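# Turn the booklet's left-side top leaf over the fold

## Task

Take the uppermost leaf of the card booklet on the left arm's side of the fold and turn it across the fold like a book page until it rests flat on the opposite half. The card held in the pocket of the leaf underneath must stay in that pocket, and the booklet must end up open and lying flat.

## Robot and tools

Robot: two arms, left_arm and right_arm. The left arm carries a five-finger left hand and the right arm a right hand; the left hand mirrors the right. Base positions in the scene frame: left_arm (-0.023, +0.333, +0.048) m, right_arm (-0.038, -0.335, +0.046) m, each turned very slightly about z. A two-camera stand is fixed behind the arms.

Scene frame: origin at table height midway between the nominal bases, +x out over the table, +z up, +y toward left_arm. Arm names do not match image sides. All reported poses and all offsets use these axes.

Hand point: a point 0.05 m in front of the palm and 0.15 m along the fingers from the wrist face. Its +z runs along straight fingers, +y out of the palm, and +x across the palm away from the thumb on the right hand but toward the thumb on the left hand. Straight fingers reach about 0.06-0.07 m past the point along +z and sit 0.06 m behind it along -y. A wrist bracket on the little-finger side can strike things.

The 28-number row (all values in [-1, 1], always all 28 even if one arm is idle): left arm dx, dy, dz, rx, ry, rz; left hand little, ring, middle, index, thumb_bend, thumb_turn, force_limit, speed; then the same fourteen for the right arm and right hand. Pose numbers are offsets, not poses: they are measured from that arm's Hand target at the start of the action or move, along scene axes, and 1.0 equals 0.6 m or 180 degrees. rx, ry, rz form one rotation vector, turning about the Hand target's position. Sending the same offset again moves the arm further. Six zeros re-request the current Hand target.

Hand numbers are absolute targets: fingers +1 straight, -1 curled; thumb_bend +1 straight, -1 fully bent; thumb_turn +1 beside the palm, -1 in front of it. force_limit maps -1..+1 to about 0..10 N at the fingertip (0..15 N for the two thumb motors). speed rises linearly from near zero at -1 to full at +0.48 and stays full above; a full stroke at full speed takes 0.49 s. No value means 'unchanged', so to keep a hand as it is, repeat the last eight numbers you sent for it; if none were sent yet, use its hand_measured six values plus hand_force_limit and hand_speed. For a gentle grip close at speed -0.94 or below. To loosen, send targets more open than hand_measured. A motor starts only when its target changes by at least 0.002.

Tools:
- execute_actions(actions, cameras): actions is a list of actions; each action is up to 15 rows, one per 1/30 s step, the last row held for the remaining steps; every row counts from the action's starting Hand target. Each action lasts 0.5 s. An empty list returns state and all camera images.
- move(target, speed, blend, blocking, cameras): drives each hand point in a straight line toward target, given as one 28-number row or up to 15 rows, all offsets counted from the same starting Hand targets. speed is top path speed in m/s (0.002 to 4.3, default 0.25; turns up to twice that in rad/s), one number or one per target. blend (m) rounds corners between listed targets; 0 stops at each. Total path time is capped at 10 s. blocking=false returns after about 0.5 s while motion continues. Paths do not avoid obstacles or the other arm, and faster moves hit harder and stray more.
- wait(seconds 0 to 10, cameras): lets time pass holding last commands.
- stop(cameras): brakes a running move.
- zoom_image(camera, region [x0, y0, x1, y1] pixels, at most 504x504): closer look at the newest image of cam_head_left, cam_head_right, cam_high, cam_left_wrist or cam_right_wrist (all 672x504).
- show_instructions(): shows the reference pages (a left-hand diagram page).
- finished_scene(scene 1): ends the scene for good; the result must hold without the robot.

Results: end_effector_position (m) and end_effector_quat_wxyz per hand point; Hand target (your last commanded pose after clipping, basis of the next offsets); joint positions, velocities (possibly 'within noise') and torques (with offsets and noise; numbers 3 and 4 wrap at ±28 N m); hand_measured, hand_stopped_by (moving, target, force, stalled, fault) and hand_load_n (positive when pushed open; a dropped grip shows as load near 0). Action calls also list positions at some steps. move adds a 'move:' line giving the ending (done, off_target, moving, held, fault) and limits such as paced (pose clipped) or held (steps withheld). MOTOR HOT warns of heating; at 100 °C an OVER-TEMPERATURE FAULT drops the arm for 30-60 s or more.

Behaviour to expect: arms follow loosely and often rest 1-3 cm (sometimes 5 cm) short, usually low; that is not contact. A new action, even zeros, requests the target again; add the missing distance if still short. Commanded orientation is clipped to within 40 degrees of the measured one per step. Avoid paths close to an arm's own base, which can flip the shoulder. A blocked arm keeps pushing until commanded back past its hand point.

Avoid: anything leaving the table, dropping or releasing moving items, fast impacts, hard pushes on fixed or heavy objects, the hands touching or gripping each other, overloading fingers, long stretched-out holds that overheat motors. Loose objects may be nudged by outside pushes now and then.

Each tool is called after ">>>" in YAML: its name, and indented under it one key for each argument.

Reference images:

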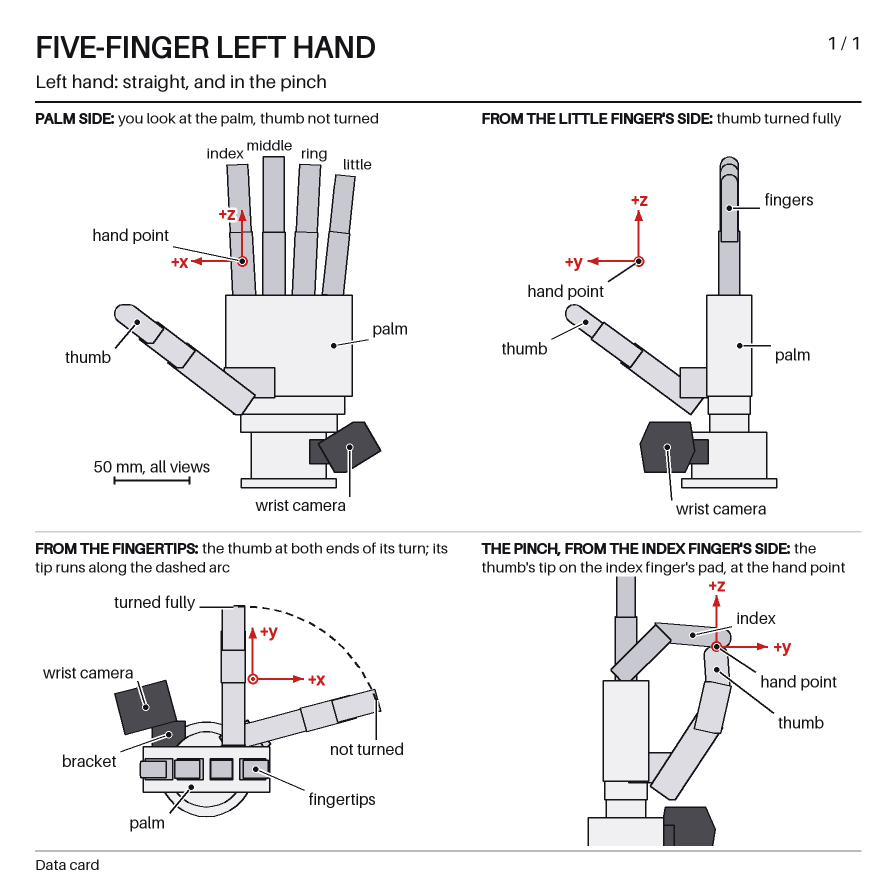

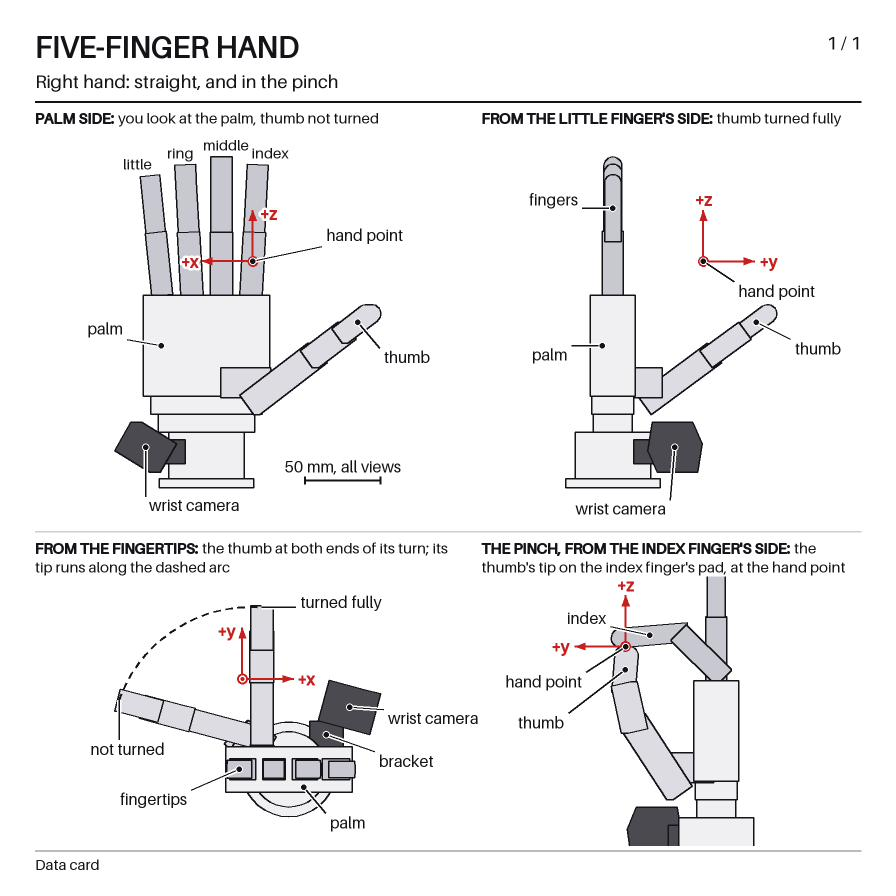

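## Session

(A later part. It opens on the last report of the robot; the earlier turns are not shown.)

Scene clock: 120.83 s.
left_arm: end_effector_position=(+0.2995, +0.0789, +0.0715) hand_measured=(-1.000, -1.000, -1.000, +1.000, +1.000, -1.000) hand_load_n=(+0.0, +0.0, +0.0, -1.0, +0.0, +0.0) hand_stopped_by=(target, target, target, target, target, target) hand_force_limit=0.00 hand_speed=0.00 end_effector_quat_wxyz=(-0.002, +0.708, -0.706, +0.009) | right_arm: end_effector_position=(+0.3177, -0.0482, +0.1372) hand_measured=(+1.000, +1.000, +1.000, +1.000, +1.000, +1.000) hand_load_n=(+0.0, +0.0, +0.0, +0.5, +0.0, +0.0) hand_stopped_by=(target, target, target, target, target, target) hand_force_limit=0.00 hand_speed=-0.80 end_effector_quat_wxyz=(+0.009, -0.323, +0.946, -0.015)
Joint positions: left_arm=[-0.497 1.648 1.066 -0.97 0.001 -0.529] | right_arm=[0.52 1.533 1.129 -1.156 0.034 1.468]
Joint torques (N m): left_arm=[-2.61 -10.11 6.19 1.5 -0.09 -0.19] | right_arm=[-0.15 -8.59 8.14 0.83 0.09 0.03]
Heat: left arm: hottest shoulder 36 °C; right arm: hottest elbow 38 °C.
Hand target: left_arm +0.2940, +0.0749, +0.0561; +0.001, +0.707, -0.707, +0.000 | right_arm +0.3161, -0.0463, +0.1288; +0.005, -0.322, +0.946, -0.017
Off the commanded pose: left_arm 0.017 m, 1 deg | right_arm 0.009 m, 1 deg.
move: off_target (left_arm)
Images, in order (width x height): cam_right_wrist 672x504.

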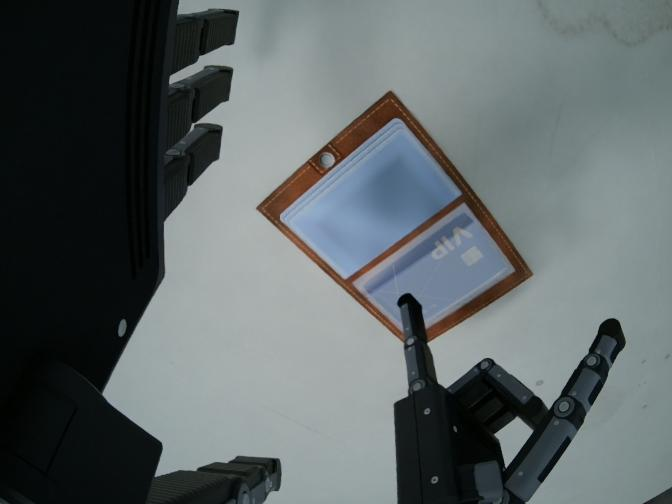

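>>> move:
  target: [0.01,-0.045,0.0,0,0,0,-1,-1,-1,1,1,-1,0,0,0,0,0,0,0,0,1,1,1,1,1,1,0,-0.8]
  speed: 0.06
  cameras: ["cam_right_wrist"]

>>> zoom_image:
  camera: "cam_right_wrist"
  region: [370, 240, 540, 390]

Scene clock: 122.53 s.
left_arm: end_effector_position=(+0.3002, +0.0613, +0.0702) hand_measured=(-1.000, -1.000, -1.000, +1.000, +1.000, -1.000) hand_load_n=(+0.0, +0.0, +0.5, -0.5, +0.0, +0.0) hand_stopped_by=(target, target, target, target, target, target) hand_force_limit=0.00 hand_speed=0.00 end_effector_quat_wxyz=(-0.005, +0.709, -0.705, +0.011) | right_arm: end_effector_position=(+0.3177, -0.0482, +0.1372) hand_measured=(+1.000, +1.000, +1.000, +1.000, +1.000, +1.000) hand_load_n=(+0.0, +0.0, +0.0, +0.0, +0.0, +0.0) hand_stopped_by=(target, target, target, target, target, target) hand_force_limit=0.00 hand_speed=-0.80 end_effector_quat_wxyz=(+0.009, -0.323, +0.946, -0.015)
Joint positions: left_arm=[-0.532 1.669 1.09 -0.969 -0.005 -0.569] | right_arm=[0.52 1.533 1.129 -1.156 0.034 1.468]
Joint torques (N m): left_arm=[-3.43 -9 9.07 0.95 0.12 -0.22] | right_arm=[-0.26 -8.76 8.05 0.87 0.05 0.02]
Heat: left arm: hottest shoulder 36 °C; right arm: hottest elbow 38 °C.
Hand target: left_arm +0.3000, +0.0478, +0.0560; +0.001, +0.707, -0.707, +0.000 | right_arm +0.3161, -0.0463, +0.1288; +0.005, -0.322, +0.946, -0.017
Off the commanded pose: left_arm 0.019 m, 1 deg | right_arm 0.009 m, 1 deg.
move: off_target (left_arm)
Images, in order (width x height): cam_right_wrist 672x504.

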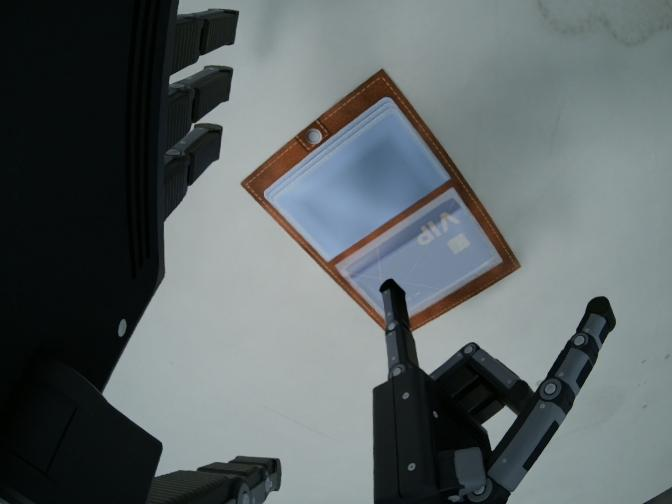

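Scaled by 2.965 from the camera's 672x504 image, which has a finer 960x720 frame.

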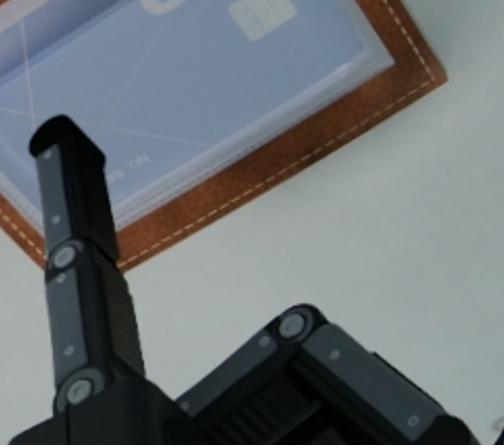

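>>> move:
  target:
    - [0,0,0.07,0,0,0,-1,-1,-1,1,1,-1,0,0,0,0,0,0,0,0,1,1,1,1,1,1,0,-0.8]
    - [0,0.12,0.07,0,0,0,-1,-1,-1,1,1,-1,0,0,0,0,0,0,0,0,1,1,1,1,-0.7,-1,0,0]
  speed: 0.12
  cameras: ["cam_right_wrist","cam_left_wrist","cam_head_left"]

Scene clock: 136.40 s.
left_arm: end_effector_position=(+0.2949, +0.1169, +0.0909) hand_measured=(-1.000, -1.000, -1.000, +1.000, +1.000, -1.000) hand_load_n=(+0.0, +0.0, +0.0, +0.0, +0.0, +0.0) hand_stopped_by=(target, target, target, target, target, target) hand_force_limit=0.00 hand_speed=0.00 end_effector_quat_wxyz=(+0.005, +0.708, -0.706, -0.015) | right_arm: end_effector_position=(+0.3178, -0.0482, +0.1372) hand_measured=(+1.000, +1.000, +1.000, +1.000, -0.700, -1.000) hand_load_n=(+0.0, +0.0, +0.0, +0.0, +0.0, +0.0) hand_stopped_by=(target, target, target, target, target, target) hand_force_limit=0.00 hand_speed=0.00 end_effector_quat_wxyz=(+0.009, -0.323, +0.946, -0.015)
Joint positions: left_arm=[-0.426 1.602 1.061 -1.061 -0.001 -0.458] | right_arm=[0.52 1.533 1.129 -1.156 0.034 1.47]
Joint torques (N m): left_arm=[-0.21 -13.98 6.98 0.95 -0.04 0.04] | right_arm=[0.73 -8.53 8.2 0.83 0.07 0.01]
Heat: left arm: hottest shoulder 35 °C; right arm: hottest elbow 38 °C.
Hand target: left_arm +0.3000, +0.1199, +0.0981; +0.001, +0.708, -0.707, +0.000 | right_arm +0.3161, -0.0463, +0.1288; +0.005, -0.322, +0.946, -0.017
Off the commanded pose: left_arm 0.009 m, 2 deg | right_arm 0.009 m, 1 deg.
move: done
Images, in order (width x height): cam_head_left 672x504, cam_left_wrist 672x504, cam_right_wrist 672x504.

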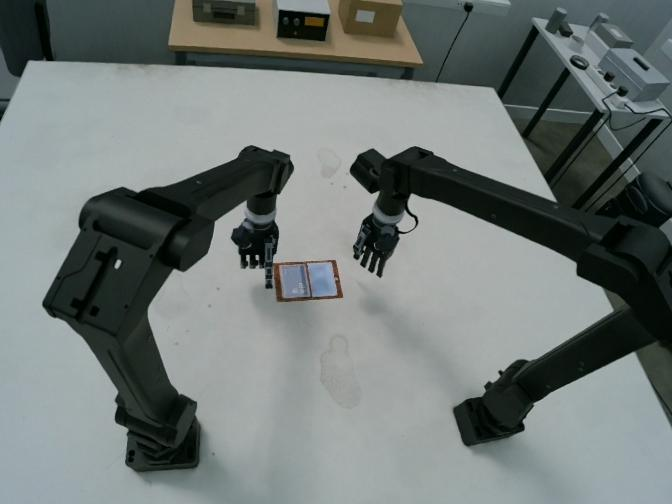

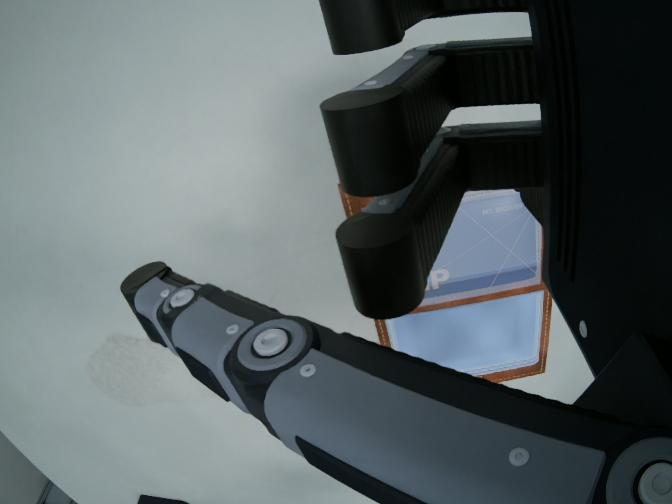

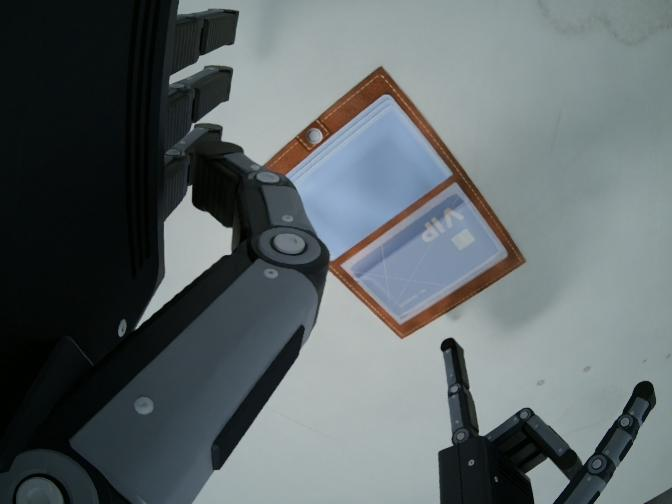

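>>> zoom_image:
  camera: "cam_right_wrist"
  region: [370, 270, 450, 350]

>>> zoom_image:
  camera: "cam_right_wrist"
  region: [450, 210, 540, 300]

>>> zoom_image:
  camera: "cam_right_wrist"
  region: [290, 60, 480, 220]

Scaled by 6.300 from the camera's 672x504 image, which has a finer 960x720 frame.

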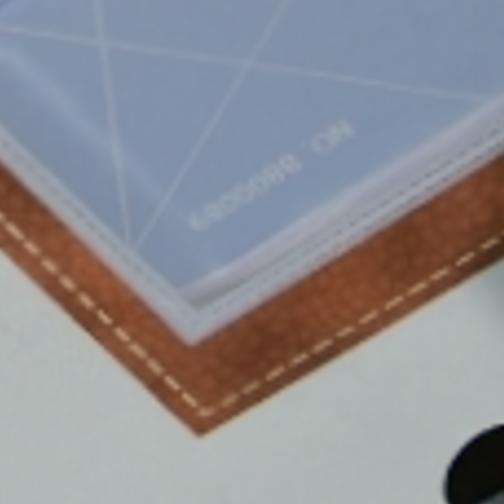

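Scaled by 5.600 from the camera's 672x504 image, which has a finer 960x720 frame.

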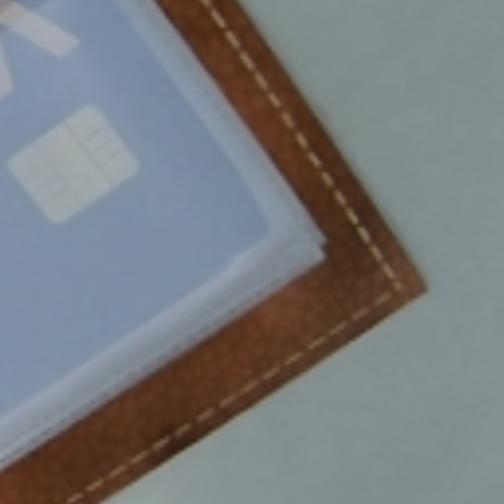

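Scaled by 2.653 from the camera's 672x504 image, which has a finer 960x720 frame.

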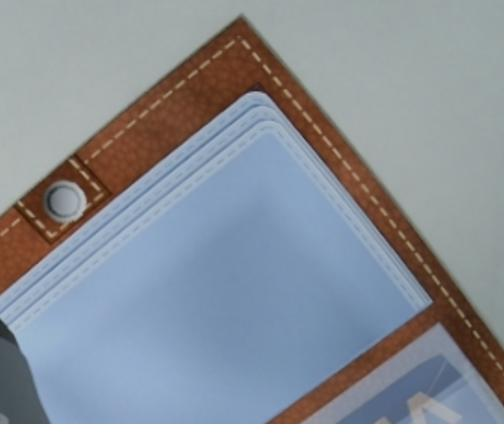

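>>> move:
  target: [0,0,0,0,0,0,-1,-1,-1,1,1,-1,0,0,0.0,0.0,-0.0,0,0,0,1,1,1,1,-1,1,0,0]
  speed: 0.12
  cameras: ["cam_right_wrist","cam_high"]

Scene clock: 140.93 s.
left_arm: end_effector_position=(+0.2949, +0.1169, +0.0909) hand_measured=(-1.000, -1.000, -1.000, +1.000, +1.000, -1.000) hand_load_n=(+0.0, +0.0, +0.5, +0.0, +0.0, +0.0) hand_stopped_by=(target, target, target, target, target, target) hand_force_limit=0.00 hand_speed=0.00 end_effector_quat_wxyz=(+0.005, +0.708, -0.706, -0.015) | right_arm: end_effector_position=(+0.3178, -0.0482, +0.1372) hand_measured=(+1.000, +1.000, +1.000, +1.000, -0.994, +1.000) hand_load_n=(+0.0, +0.0, +0.0, +0.0, +0.0, +0.0) hand_stopped_by=(target, target, target, target, force, target) hand_force_limit=0.00 hand_speed=0.00 end_effector_quat_wxyz=(+0.009, -0.323, +0.946, -0.015)
Joint positions: left_arm=[-0.426 1.602 1.061 -1.061 -0.001 -0.458] | right_arm=[0.52 1.533 1.129 -1.156 0.034 1.47]
Joint torques (N m): left_arm=[-0.26 -14.04 6.98 0.95 -0.03 0.05] | right_arm=[0.09 -9.11 8.05 0.94 0.05 -0.01]
Heat: left arm: hottest shoulder 34 °C; right arm: hottest elbow 38 °C.
Hand target: left_arm +0.3000, +0.1199, +0.0981; +0.001, +0.708, -0.707, +0.000 | right_arm +0.3161, -0.0463, +0.1288; +0.005, -0.322, +0.946, -0.017
Off the commanded pose: left_arm 0.009 m, 2 deg | right_arm 0.009 m, 1 deg.
move: done
Images, in order (width x height): cam_high 672x504, cam_right_wrist 672x504.

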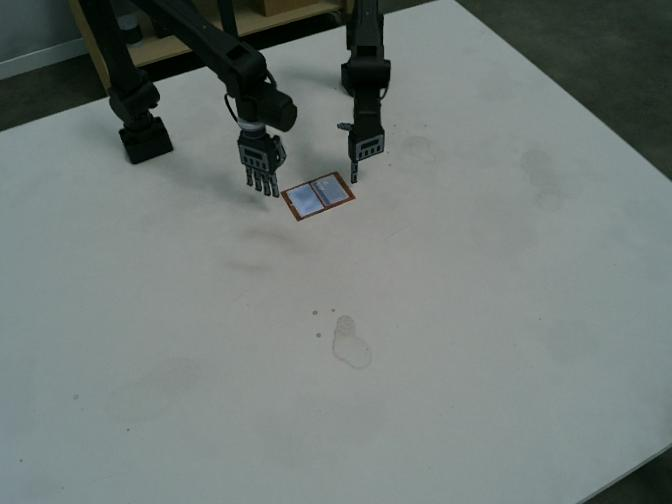

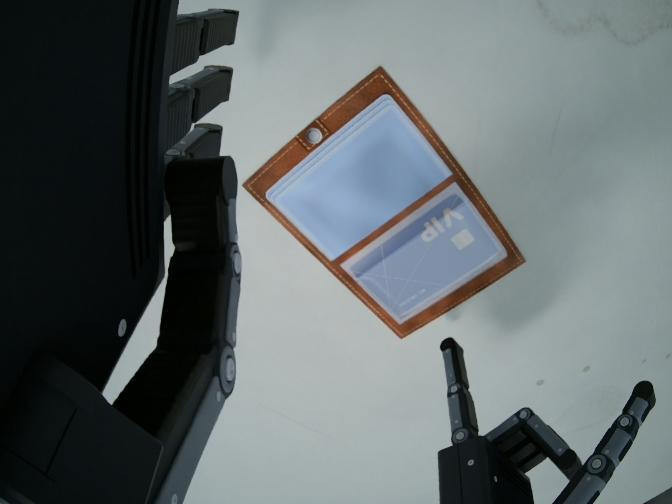

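>>> move:
  target: [0,0,0,0,0,0,-1,-1,-1,1,1,-1,0,0,0.01,0.04,-0.06,0,0,0,1,1,1,1,-1,1,0,0]
  speed: 0.1
  cameras: ["cam_right_wrist","cam_high"]

Scene clock: 143.20 s.
left_arm: end_effector_position=(+0.2949, +0.1169, +0.0909) hand_measured=(-1.000, -1.000, -1.000, +1.000, +1.000, -1.000) hand_load_n=(+0.0, +0.0, +0.0, +0.0, +0.0, +0.0) hand_stopped_by=(target, target, target, target, target, target) hand_force_limit=0.00 hand_speed=0.00 end_effector_quat_wxyz=(+0.005, +0.708, -0.706, -0.015) | right_arm: end_effector_position=(+0.3236, -0.0242, +0.1003) hand_measured=(+1.000, +1.000, +1.000, +1.000, -0.994, +1.000) hand_load_n=(+0.0, +0.0, +0.0, +0.0, +0.0, +0.0) hand_stopped_by=(target, target, target, target, force, target) hand_force_limit=0.00 hand_speed=0.00 end_effector_quat_wxyz=(+0.008, -0.324, +0.946, -0.016)
Joint positions: left_arm=[-0.426 1.602 1.061 -1.061 -0.001 -0.458] | right_arm=[0.558 1.622 1.129 -1.071 0.035 1.506]
Joint torques (N m): left_arm=[-0.21 -13.86 6.97 0.95 -0.03 0.07] | right_arm=[0.09 -9.82 7.68 0.83 -0.03 -0.05]
Heat: left arm: hottest shoulder 34 °C; right arm: hottest elbow 38 °C.
Hand target: left_arm +0.3000, +0.1199, +0.0981; +0.001, +0.708, -0.707, +0.000 | right_arm +0.3221, -0.0223, +0.0929; +0.005, -0.322, +0.946, -0.017
Off the commanded pose: left_arm 0.009 m, 2 deg | right_arm 0.008 m, 0 deg.
move: done
Images, in order (width x height): cam_high 672x504, cam_right_wrist 672x504.

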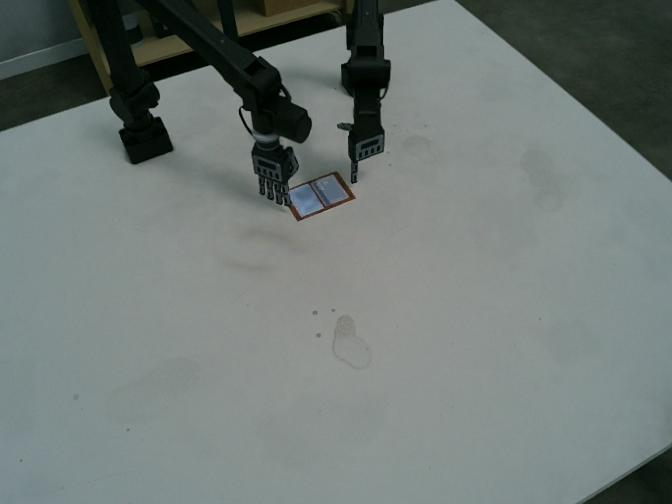

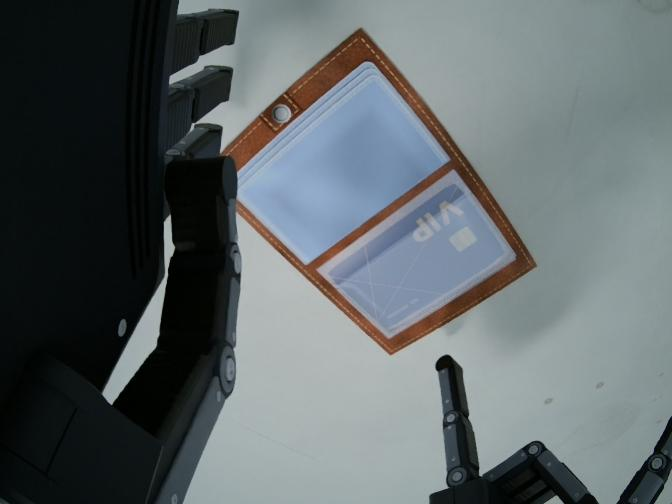

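>>> move:
  target: [0,0,0,0,0,0,-1,-1,-1,1,1,-1,0,0,-0.012,0.018,-0.035,0,0,0,1,1,1,1,-1,1,0,0]
  speed: 0.08
  cameras: ["cam_right_wrist","cam_high"]

>>> zoom_image:
  camera: "cam_right_wrist"
  region: [130, 60, 330, 220]

Scene clock: 145.37 s.
left_arm: end_effector_position=(+0.2949, +0.1169, +0.0909) hand_measured=(-1.000, -1.000, -1.000, +1.000, +1.000, -1.000) hand_load_n=(+0.0, +0.0, +0.5, +0.0, +0.0, +0.0) hand_stopped_by=(target, target, target, target, target, target) hand_force_limit=0.00 hand_speed=0.00 end_effector_quat_wxyz=(+0.005, +0.708, -0.706, -0.015) | right_arm: end_effector_position=(+0.3174, -0.0128, +0.0802) hand_measured=(+1.000, +1.000, +1.000, +1.000, -0.994, +1.000) hand_load_n=(+0.0, +0.0, +0.0, +0.0, +0.0, +0.0) hand_stopped_by=(target, target, target, target, force, target) hand_force_limit=0.00 hand_speed=0.00 end_effector_quat_wxyz=(+0.009, -0.324, +0.946, -0.016)
Joint positions: left_arm=[-0.426 1.602 1.061 -1.061 -0.001 -0.458] | right_arm=[0.587 1.651 1.105 -1.017 0.035 1.535]
Joint torques (N m): left_arm=[-0.21 -13.86 6.95 0.95 -0.03 0.06] | right_arm=[-0.09 -10.23 7.65 0.83 0 0.02]
Heat: left arm: hottest shoulder 34 °C; right arm: hottest elbow 38 °C.
Hand target: left_arm +0.3000, +0.1199, +0.0981; +0.001, +0.708, -0.707, +0.000 | right_arm +0.3149, -0.0114, +0.0719; +0.005, -0.322, +0.946, -0.017
Off the commanded pose: left_arm 0.009 m, 2 deg | right_arm 0.009 m, 1 deg.
move: done
Images, in order (width x height): cam_high 672x504, cam_right_wrist 672x504.

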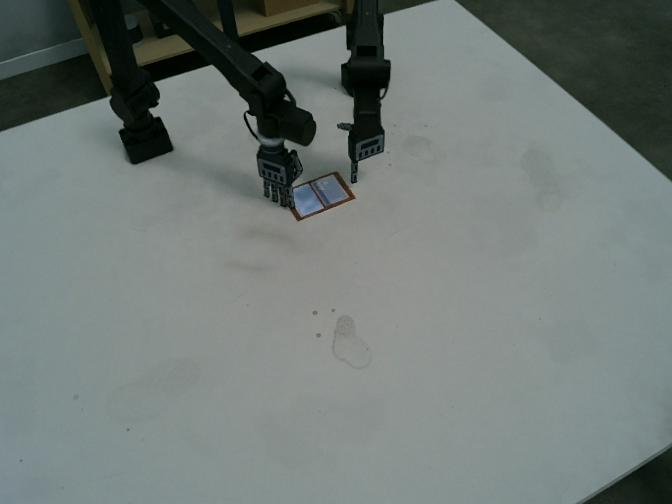

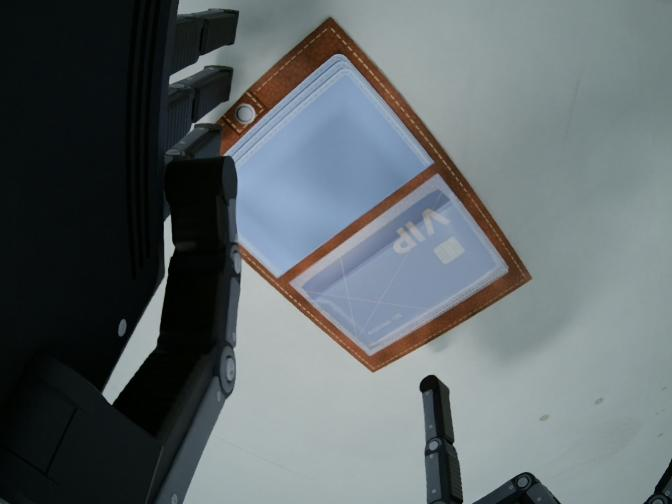

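Scaled by 2.520 from the camera's 672x504 image, which has a finer 960x720 frame.

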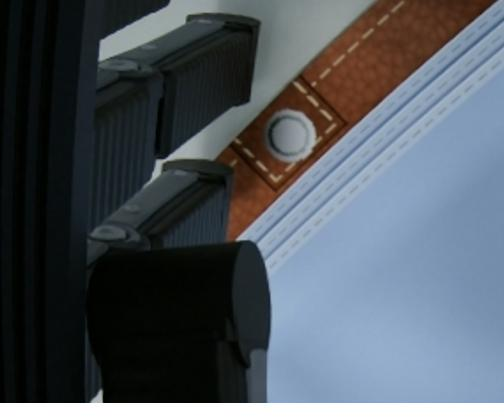

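>>> move:
  target: [0,0,0,0,0,0,-1,-1,-1,1,1,-1,0,0,0.01,0.0,-0.03,0,0,0,1,1,1,1,-1,1,0,0]
  speed: 0.05
  cameras: ["cam_right_wrist"]

>>> zoom_image:
  camera: "cam_right_wrist"
  region: [130, 60, 330, 220]

Scene clock: 150.83 s.
left_arm: end_effector_position=(+0.2949, +0.1169, +0.0909) hand_measured=(-1.000, -1.000, -1.000, +1.000, +1.000, -1.000) hand_load_n=(+0.0, +0.0, +0.0, +0.0, +0.0, +0.0) hand_stopped_by=(target, target, target, target, target, target) hand_force_limit=0.00 hand_speed=0.00 end_effector_quat_wxyz=(+0.005, +0.708, -0.706, -0.015) | right_arm: end_effector_position=(+0.3209, -0.0103, +0.0746) hand_measured=(+1.000, +1.000, +1.000, +1.000, -0.994, +1.000) hand_load_n=(+0.0, +0.0, -0.5, +0.0, +0.0, +0.0) hand_stopped_by=(target, target, target, target, force, target) hand_force_limit=0.00 hand_speed=0.00 end_effector_quat_wxyz=(+0.012, -0.323, +0.946, -0.014)
Joint positions: left_arm=[-0.426 1.602 1.061 -1.061 -0.001 -0.458] | right_arm=[0.587 1.665 1.105 -0.996 0.035 1.536]
Joint torques (N m): left_arm=[-0.21 -13.86 7.01 0.94 -0.02 0.07] | right_arm=[-0.85 -7.59 6.98 1.66 0.03 -0.03]
Heat: left arm: hottest shoulder 34 °C; right arm: hottest elbow 37 °C.
Hand target: left_arm +0.3000, +0.1199, +0.0981; +0.001, +0.708, -0.707, +0.000 | right_arm +0.3209, -0.0114, +0.0540; +0.005, -0.323, +0.946, -0.017
Off the commanded pose: left_arm 0.009 m, 2 deg | right_arm 0.021 m, 1 deg.
move: off_target (right_arm)
Images, in order (width x height): cam_right_wrist 672x504.

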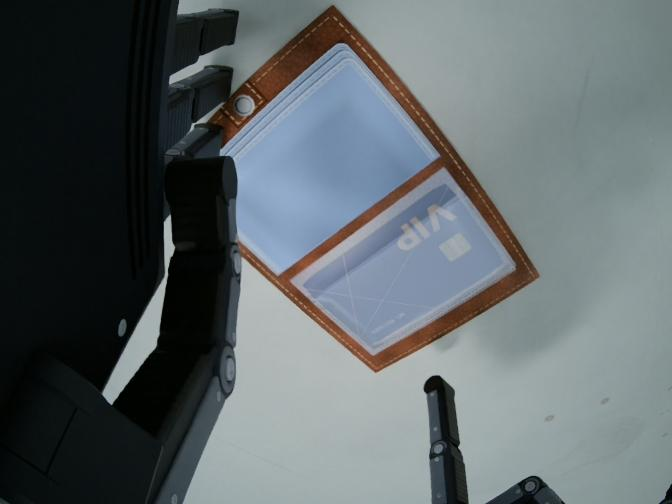

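Scaled by 2.520 from the camera's 672x504 image, which has a finer 960x720 frame.

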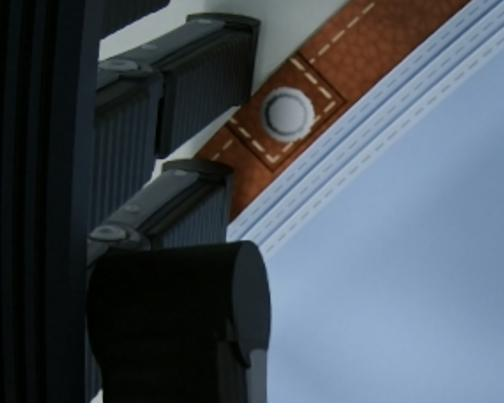

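>>> move:
  target:
    - [0,0,0,0,0,0,-1,-1,-1,1,1,-1,0,0,0.0,0.0,0.045,0,0,0,1,1,1,1,-1,1,0,0]
    - [0,0,0,0,0,0,-1,-1,-1,1,1,-1,0,0,0.0,0.0,0.045,0,0,0,0.8,0.7,0.6,1,-1,1,0,0]
  speed: 0.05
  cameras: ["cam_right_wrist"]

>>> zoom_image:
  camera: "cam_right_wrist"
  region: [130, 60, 330, 220]

Scene clock: 153.50 s.
left_arm: end_effector_position=(+0.2949, +0.1169, +0.0909) hand_measured=(-1.000, -1.000, -1.000, +1.000, +1.000, -1.000) hand_load_n=(+0.0, +0.0, +0.0, +0.0, +0.0, +0.0) hand_stopped_by=(target, target, target, target, target, target) hand_force_limit=0.00 hand_speed=0.00 end_effector_quat_wxyz=(+0.005, +0.708, -0.706, -0.015) | right_arm: end_effector_position=(+0.3159, -0.0155, +0.0736) hand_measured=(+0.800, +0.700, +0.600, +1.000, -0.994, +1.000) hand_load_n=(+0.0, +0.0, +0.0, +0.0, +0.0, +0.0) hand_stopped_by=(target, target, target, target, force, target) hand_force_limit=0.00 hand_speed=0.00 end_effector_quat_wxyz=(+0.000, -0.323, +0.946, -0.020)
Joint positions: left_arm=[-0.426 1.602 1.061 -1.061 -0.001 -0.458] | right_arm=[0.586 1.665 1.105 -1.023 0.038 1.536]
Joint torques (N m): left_arm=[-0.26 -14.04 6.97 0.91 -0.03 0.07] | right_arm=[-0.38 -11.63 9.48 0.03 -0.12 -0.05]
Heat: left arm: hottest shoulder 34 °C; right arm: hottest elbow 37 °C.
Hand target: left_arm +0.3000, +0.1199, +0.0981; +0.001, +0.708, -0.707, +0.000 | right_arm +0.3209, -0.0114, +0.0809; +0.005, -0.322, +0.946, -0.017
Off the commanded pose: left_arm 0.009 m, 2 deg | right_arm 0.010 m, 1 deg.
move: done
Images, in order (width x height): cam_right_wrist 672x504.

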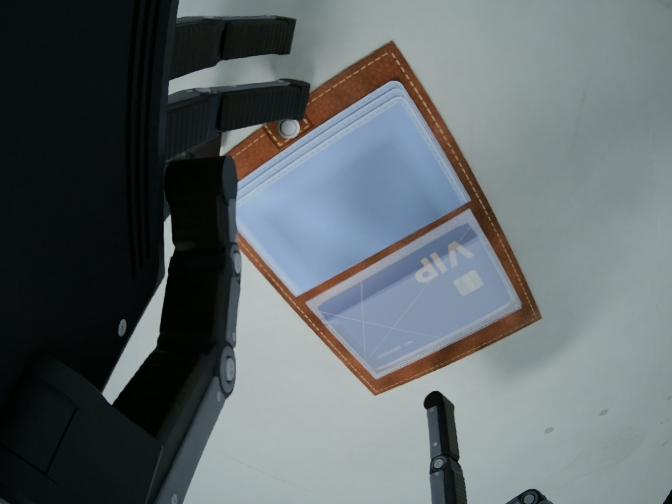

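Scaled by 2.520 from the camera's 672x504 image, which has a finer 960x720 frame.

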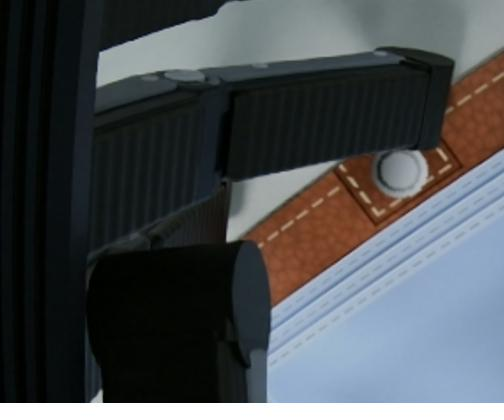

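>>> zoom_image:
  camera: "cam_right_wrist"
  region: [160, 90, 260, 190]

Scaled by 5.040 from the camera's 672x504 image, which has a finer 960x720 frame.

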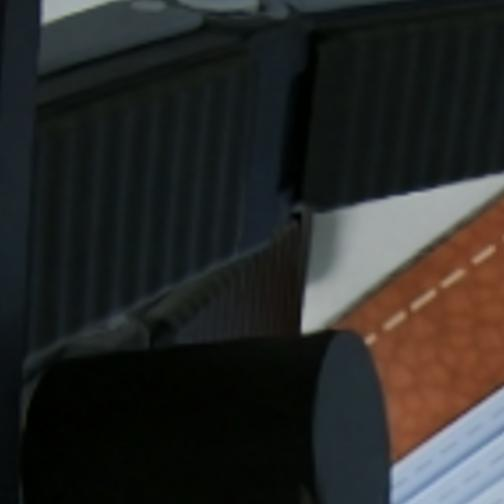

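>>> move:
  target: [0,0,0,0,0,0,-1,-1,-1,1,1,-1,0,0,0.005,0.015,-0.02,0,0,0,0.8,0.7,0.6,1,-1,1,0,0]
  speed: 0.05
  cameras: ["cam_right_wrist"]

>>> zoom_image:
  camera: "cam_right_wrist"
  region: [130, 60, 330, 220]

Scene clock: 161.10 s.
left_arm: end_effector_position=(+0.2949, +0.1169, +0.0909) hand_measured=(-1.000, -1.000, -1.000, +1.000, +1.000, -1.000) hand_load_n=(-0.5, +0.0, +0.0, +0.0, +0.0, +0.0) hand_stopped_by=(target, target, target, target, target, target) hand_force_limit=0.00 hand_speed=0.00 end_effector_quat_wxyz=(+0.005, +0.708, -0.706, -0.015) | right_arm: end_effector_position=(+0.3146, -0.0146, +0.0695) hand_measured=(+0.800, +0.700, +0.600, +1.000, -0.994, +1.000) hand_load_n=(+0.0, +0.0, +0.0, +0.0, +0.0, +0.0) hand_stopped_by=(target, target, target, target, force, target) hand_force_limit=0.00 hand_speed=0.00 end_effector_quat_wxyz=(-0.004, -0.322, +0.946, -0.021)
Joint positions: left_arm=[-0.426 1.602 1.061 -1.061 -0.001 -0.458] | right_arm=[0.589 1.674 1.105 -1.022 0.038 1.541]
Joint torques (N m): left_arm=[0.03 -13.98 6.94 0.99 -0.01 0.07] | right_arm=[0.15 -9.41 10.32 0.99 -0.1 0.03]
Heat: left arm: hottest shoulder 34 °C; right arm: hottest elbow 37 °C.
Hand target: left_arm +0.3000, +0.1199, +0.0981; +0.001, +0.708, -0.707, +0.000 | right_arm +0.3239, -0.0024, +0.0689; +0.005, -0.322, +0.946, -0.017
Off the commanded pose: left_arm 0.009 m, 2 deg | right_arm 0.015 m, 1 deg.
move: off_target (right_arm)
Images, in order (width x height): cam_right_wrist 672x504.

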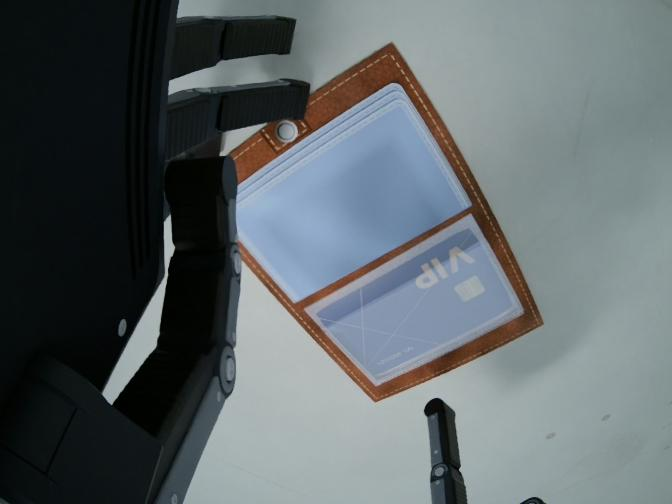

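Scaled by 2.520 from the camera's 672x504 image, which has a finer 960x720 frame.

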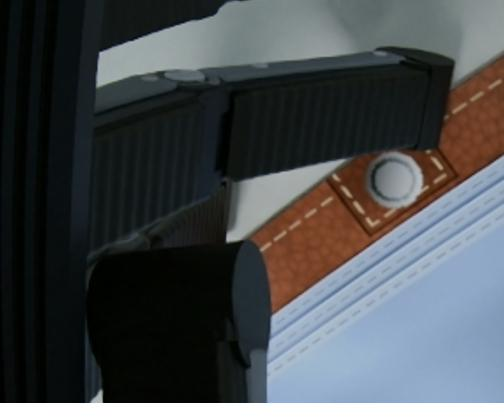

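>>> move:
  target:
    - [0,0,0,0,0,0,-1,-1,-1,1,1,-1,0,0,0.0,0.0,0.025,0,0,0,0.8,0.7,0.6,1,-1,1,0,0]
    - [0,0,0,0,0,0,-1,-1,-1,1,1,-1,0,0,0.0,0.022,0.025,0,0,0,0.8,0.7,0.6,1,-1,1,0,0]
  speed: 0.05
  cameras: ["cam_right_wrist"]

Scene clock: 163.43 s.
left_arm: end_effector_position=(+0.2949, +0.1169, +0.0909) hand_measured=(-1.000, -1.000, -1.000, +1.000, +1.000, -1.000) hand_load_n=(+0.0, +0.0, +0.0, +0.0, -0.5, +0.0) hand_stopped_by=(target, target, target, target, target, target) hand_force_limit=0.00 hand_speed=0.00 end_effector_quat_wxyz=(+0.005, +0.708, -0.706, -0.015) | right_arm: end_effector_position=(+0.3086, -0.0043, +0.0730) hand_measured=(+0.800, +0.700, +0.600, +1.000, -0.994, +1.000) hand_load_n=(+0.0, +0.0, +0.0, +0.0, +0.0, +0.0) hand_stopped_by=(target, target, target, target, force, target) hand_force_limit=0.00 hand_speed=0.00 end_effector_quat_wxyz=(-0.008, -0.324, +0.946, -0.022)
Joint positions: left_arm=[-0.426 1.602 1.061 -1.061 -0.001 -0.458] | right_arm=[0.615 1.677 1.121 -1.043 0.037 1.562]
Joint torques (N m): left_arm=[-0.26 -13.92 6.99 0.95 -0.03 0.07] | right_arm=[0.67 -9.88 12.45 -0.17 -0.1 0]
Heat: left arm: hottest shoulder 34 °C; right arm: hottest elbow 37 °C.
Hand target: left_arm +0.3000, +0.1199, +0.0981; +0.001, +0.708, -0.707, +0.000 | right_arm +0.3239, +0.0108, +0.0839; +0.005, -0.322, +0.946, -0.017
Off the commanded pose: left_arm 0.009 m, 2 deg | right_arm 0.024 m, 2 deg.
move: off_target (right_arm)
Images, in order (width x height): cam_right_wrist 672x504.

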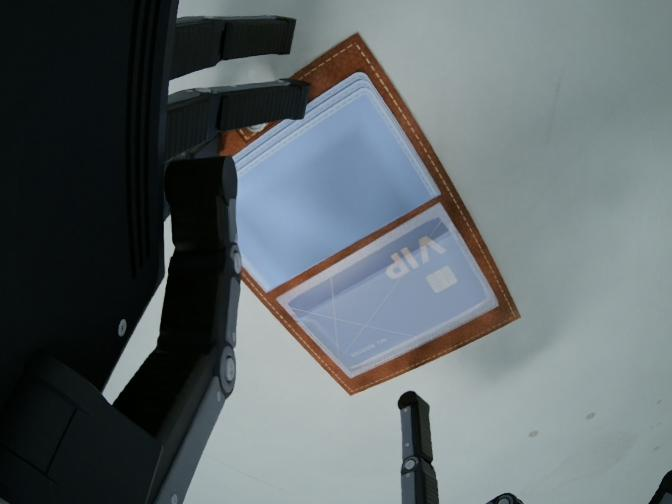

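>>> move:
  target: [0,0,0,0,0,0,-1,-1,-1,1,1,-1,0,0,0.0,0.0,-0.05,0,0,0,0.8,0.7,0.6,1,-1,1,0,0]
  speed: 0.05
  cameras: ["cam_right_wrist"]

>>> zoom_image:
  camera: "cam_right_wrist"
  region: [160, 80, 280, 200]

Scene clock: 165.53 s.
left_arm: end_effector_position=(+0.2949, +0.1169, +0.0909) hand_measured=(-1.000, -1.000, -1.000, +1.000, +1.000, -1.000) hand_load_n=(+0.0, +0.0, +0.0, +0.0, +0.0, +0.0) hand_stopped_by=(target, target, target, target, target, target) hand_force_limit=0.00 hand_speed=0.00 end_effector_quat_wxyz=(+0.005, +0.708, -0.706, -0.015) | right_arm: end_effector_position=(+0.3169, +0.0020, +0.0711) hand_measured=(+0.800, +0.700, +0.600, +1.000, -0.994, +1.000) hand_load_n=(+0.0, +0.0, +0.0, +0.0, +0.0, +0.0) hand_stopped_by=(target, target, target, target, force, target) hand_force_limit=0.00 hand_speed=0.00 end_effector_quat_wxyz=(+0.009, -0.324, +0.946, -0.016)
Joint positions: left_arm=[-0.426 1.602 1.061 -1.061 -0.001 -0.458] | right_arm=[0.615 1.684 1.122 -1.002 0.037 1.563]
Joint torques (N m): left_arm=[0.09 -13.57 6.98 0.88 -0.02 0.07] | right_arm=[0.03 -7.12 9.59 1.31 -0.06 0.02]
Heat: left arm: hottest shoulder 34 °C; right arm: hottest elbow 37 °C.
Hand target: left_arm +0.3000, +0.1199, +0.0981; +0.001, +0.708, -0.707, +0.000 | right_arm +0.3240, +0.0108, +0.0540; +0.005, -0.322, +0.946, -0.017
Off the commanded pose: left_arm 0.009 m, 2 deg | right_arm 0.021 m, 0 deg.
move: off_target (right_arm)
Images, in order (width x height): cam_right_wrist 672x504.

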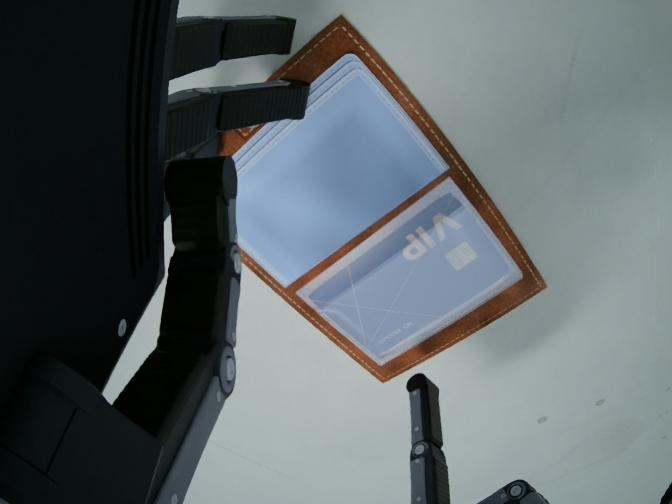

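Scaled by 4.200 from the camera's 672x504 image, which has a finer 960x720 frame.

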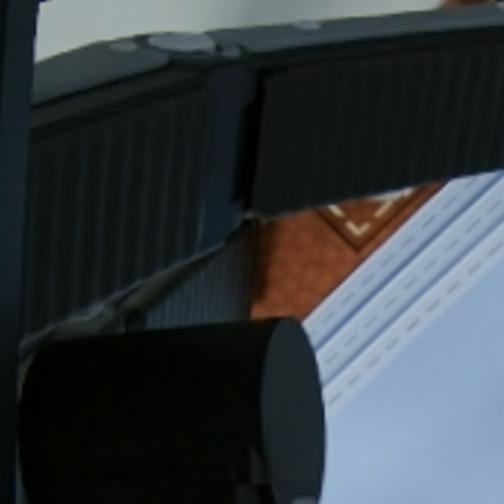

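>>> move:
  target: [0,-0.01,-0.07,0,0,0,-1,-1,-1,1,1,-1,0,0,0.0,0.0,0,0,0,0,0.8,0.7,0.6,1,-1,1,0,0]
  speed: 0.05
  cameras: ["cam_right_wrist"]

>>> zoom_image:
  camera: "cam_right_wrist"
  region: [370, 240, 550, 400]

Scene clock: 168.20 s.
left_arm: end_effector_position=(+0.3008, +0.1140, +0.0695) hand_measured=(-1.000, -1.000, -1.000, +1.000, +1.000, -1.000) hand_load_n=(+0.0, +0.0, +0.0, -1.0, +0.0, +0.0) hand_stopped_by=(target, target, target, target, target, target) hand_force_limit=0.00 hand_speed=0.00 end_effector_quat_wxyz=(-0.002, +0.708, -0.706, +0.005) | right_arm: end_effector_position=(+0.3173, +0.0021, +0.0709) hand_measured=(+0.800, +0.700, +0.600, +1.000, -0.994, +1.000) hand_load_n=(+0.0, +0.0, +0.0, +0.0, +0.0, +0.0) hand_stopped_by=(target, target, target, target, force, target) hand_force_limit=0.00 hand_speed=0.00 end_effector_quat_wxyz=(+0.009, -0.324, +0.946, -0.016)
Joint positions: left_arm=[-0.426 1.621 1.023 -0.963 -0.001 -0.458] | right_arm=[0.615 1.685 1.122 -1.001 0.037 1.563]
Joint torques (N m): left_arm=[-1.67 -10.05 6.35 1.58 0.01 -0.05] | right_arm=[0.32 -6.83 9.47 1.32 -0.08 0.01]
Heat: left arm: hottest shoulder 34 °C; right arm: hottest elbow 37 °C.
Hand target: left_arm +0.3001, +0.1139, +0.0560; +0.001, +0.708, -0.707, +0.000 | right_arm +0.3240, +0.0108, +0.0539; +0.005, -0.322, +0.946, -0.017
Off the commanded pose: left_arm 0.013 m, 1 deg | right_arm 0.020 m, 1 deg.
move: off_target (left_arm, right_arm)
Images, in order (width x height): cam_right_wrist 672x504.

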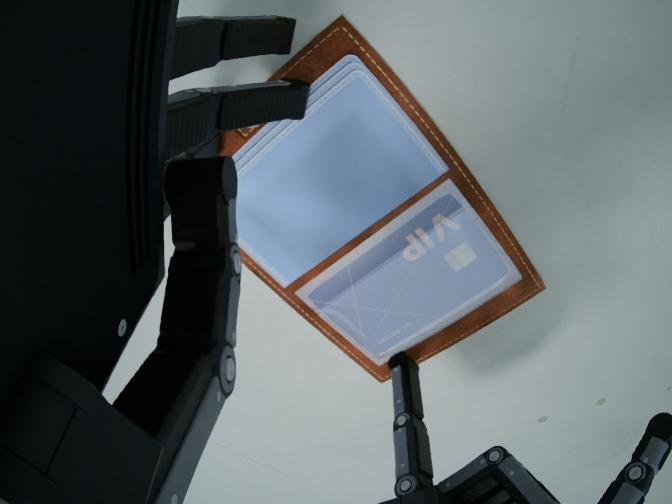

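Scaled by 2.800 from the camera's 672x504 image, which has a finer 960x720 frame.

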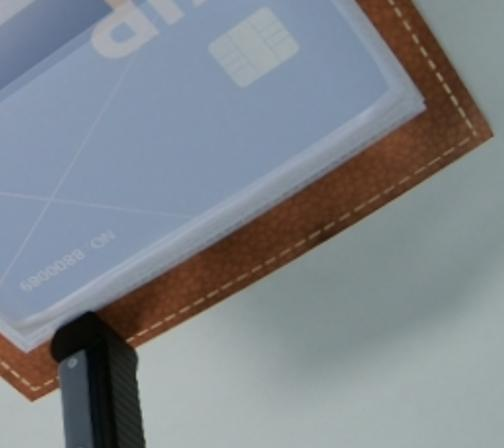

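>>> move:
  target:
    - [0,-0.04,0.01,0,0,0,-1,-1,-1,1,1,-1,0,0,0.0,0.0,0,0,0,0,0.8,0.7,0.6,1,-1,1,0,0]
    - [0,-0.05,0.05,0,0,0,-1,-1,-1,1,1,-1,0,0,0.0,0.0,0,0,0,0,0.8,0.7,0.6,1,-1,1,0,0]
  speed: 0.05
  cameras: ["cam_right_wrist"]

>>> zoom_image:
  camera: "cam_right_wrist"
  region: [370, 240, 550, 400]

Scene clock: 170.93 s.
left_arm: end_effector_position=(+0.2859, +0.0984, +0.0763) hand_measured=(-1.000, -1.000, -1.000, +1.000, +1.000, -1.000) hand_load_n=(+0.0, +0.0, +0.0, +0.0, -0.5, +0.5) hand_stopped_by=(target, target, target, target, target, target) hand_force_limit=0.00 hand_speed=0.00 end_effector_quat_wxyz=(+0.004, +0.707, -0.707, -0.012) | right_arm: end_effector_position=(+0.3182, +0.0028, +0.0710) hand_measured=(+0.800, +0.700, +0.600, +1.000, -0.994, +1.000) hand_load_n=(+0.0, +0.0, +0.0, -0.5, +0.0, +0.0) hand_stopped_by=(target, target, target, target, force, target) hand_force_limit=0.00 hand_speed=0.00 end_effector_quat_wxyz=(+0.011, -0.324, +0.946, -0.016)
Joint positions: left_arm=[-0.475 1.622 1.041 -1.016 0 -0.504] | right_arm=[0.615 1.685 1.122 -0.996 0.037 1.563]
Joint torques (N m): left_arm=[-2.37 -11.22 11.14 0.13 0.01 -0.18] | right_arm=[-0.5 -6.83 9.77 1.31 -0.1 0.03]
Heat: left arm: hottest shoulder 34 °C; right arm: hottest elbow 37 °C.
Hand target: left_arm +0.3000, +0.0838, +0.0860; +0.001, +0.707, -0.707, +0.000 | right_arm +0.3240, +0.0108, +0.0540; +0.005, -0.322, +0.946, -0.017
Off the commanded pose: left_arm 0.022 m, 2 deg | right_arm 0.020 m, 1 deg.
move: off_target (left_arm, right_arm)
Images, in order (width x height): cam_right_wrist 672x504.

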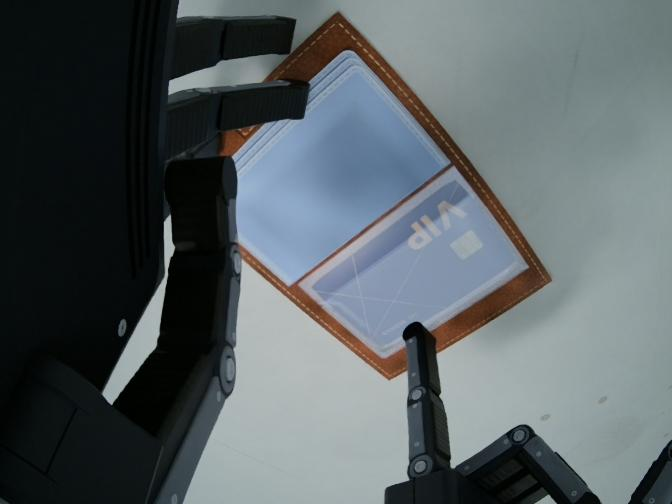

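Scaled by 2.800 from the camera's 672x504 image, which has a finer 960x720 frame.

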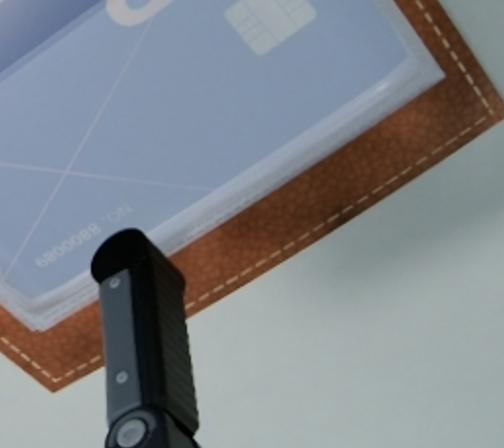

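>>> zoom_image:
  camera: "cam_right_wrist"
  region: [280, 150, 560, 390]

Scaled by 1.800 from the camera's 672x504 image, which has a finer 960x720 frame.

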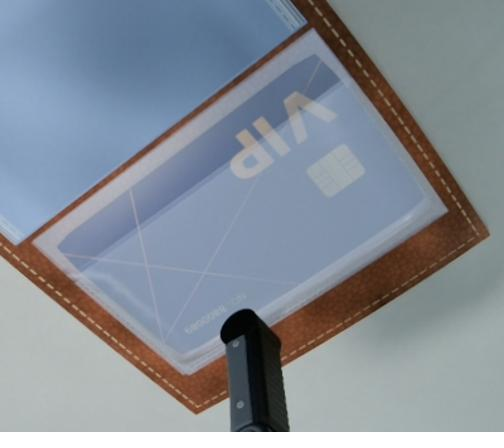

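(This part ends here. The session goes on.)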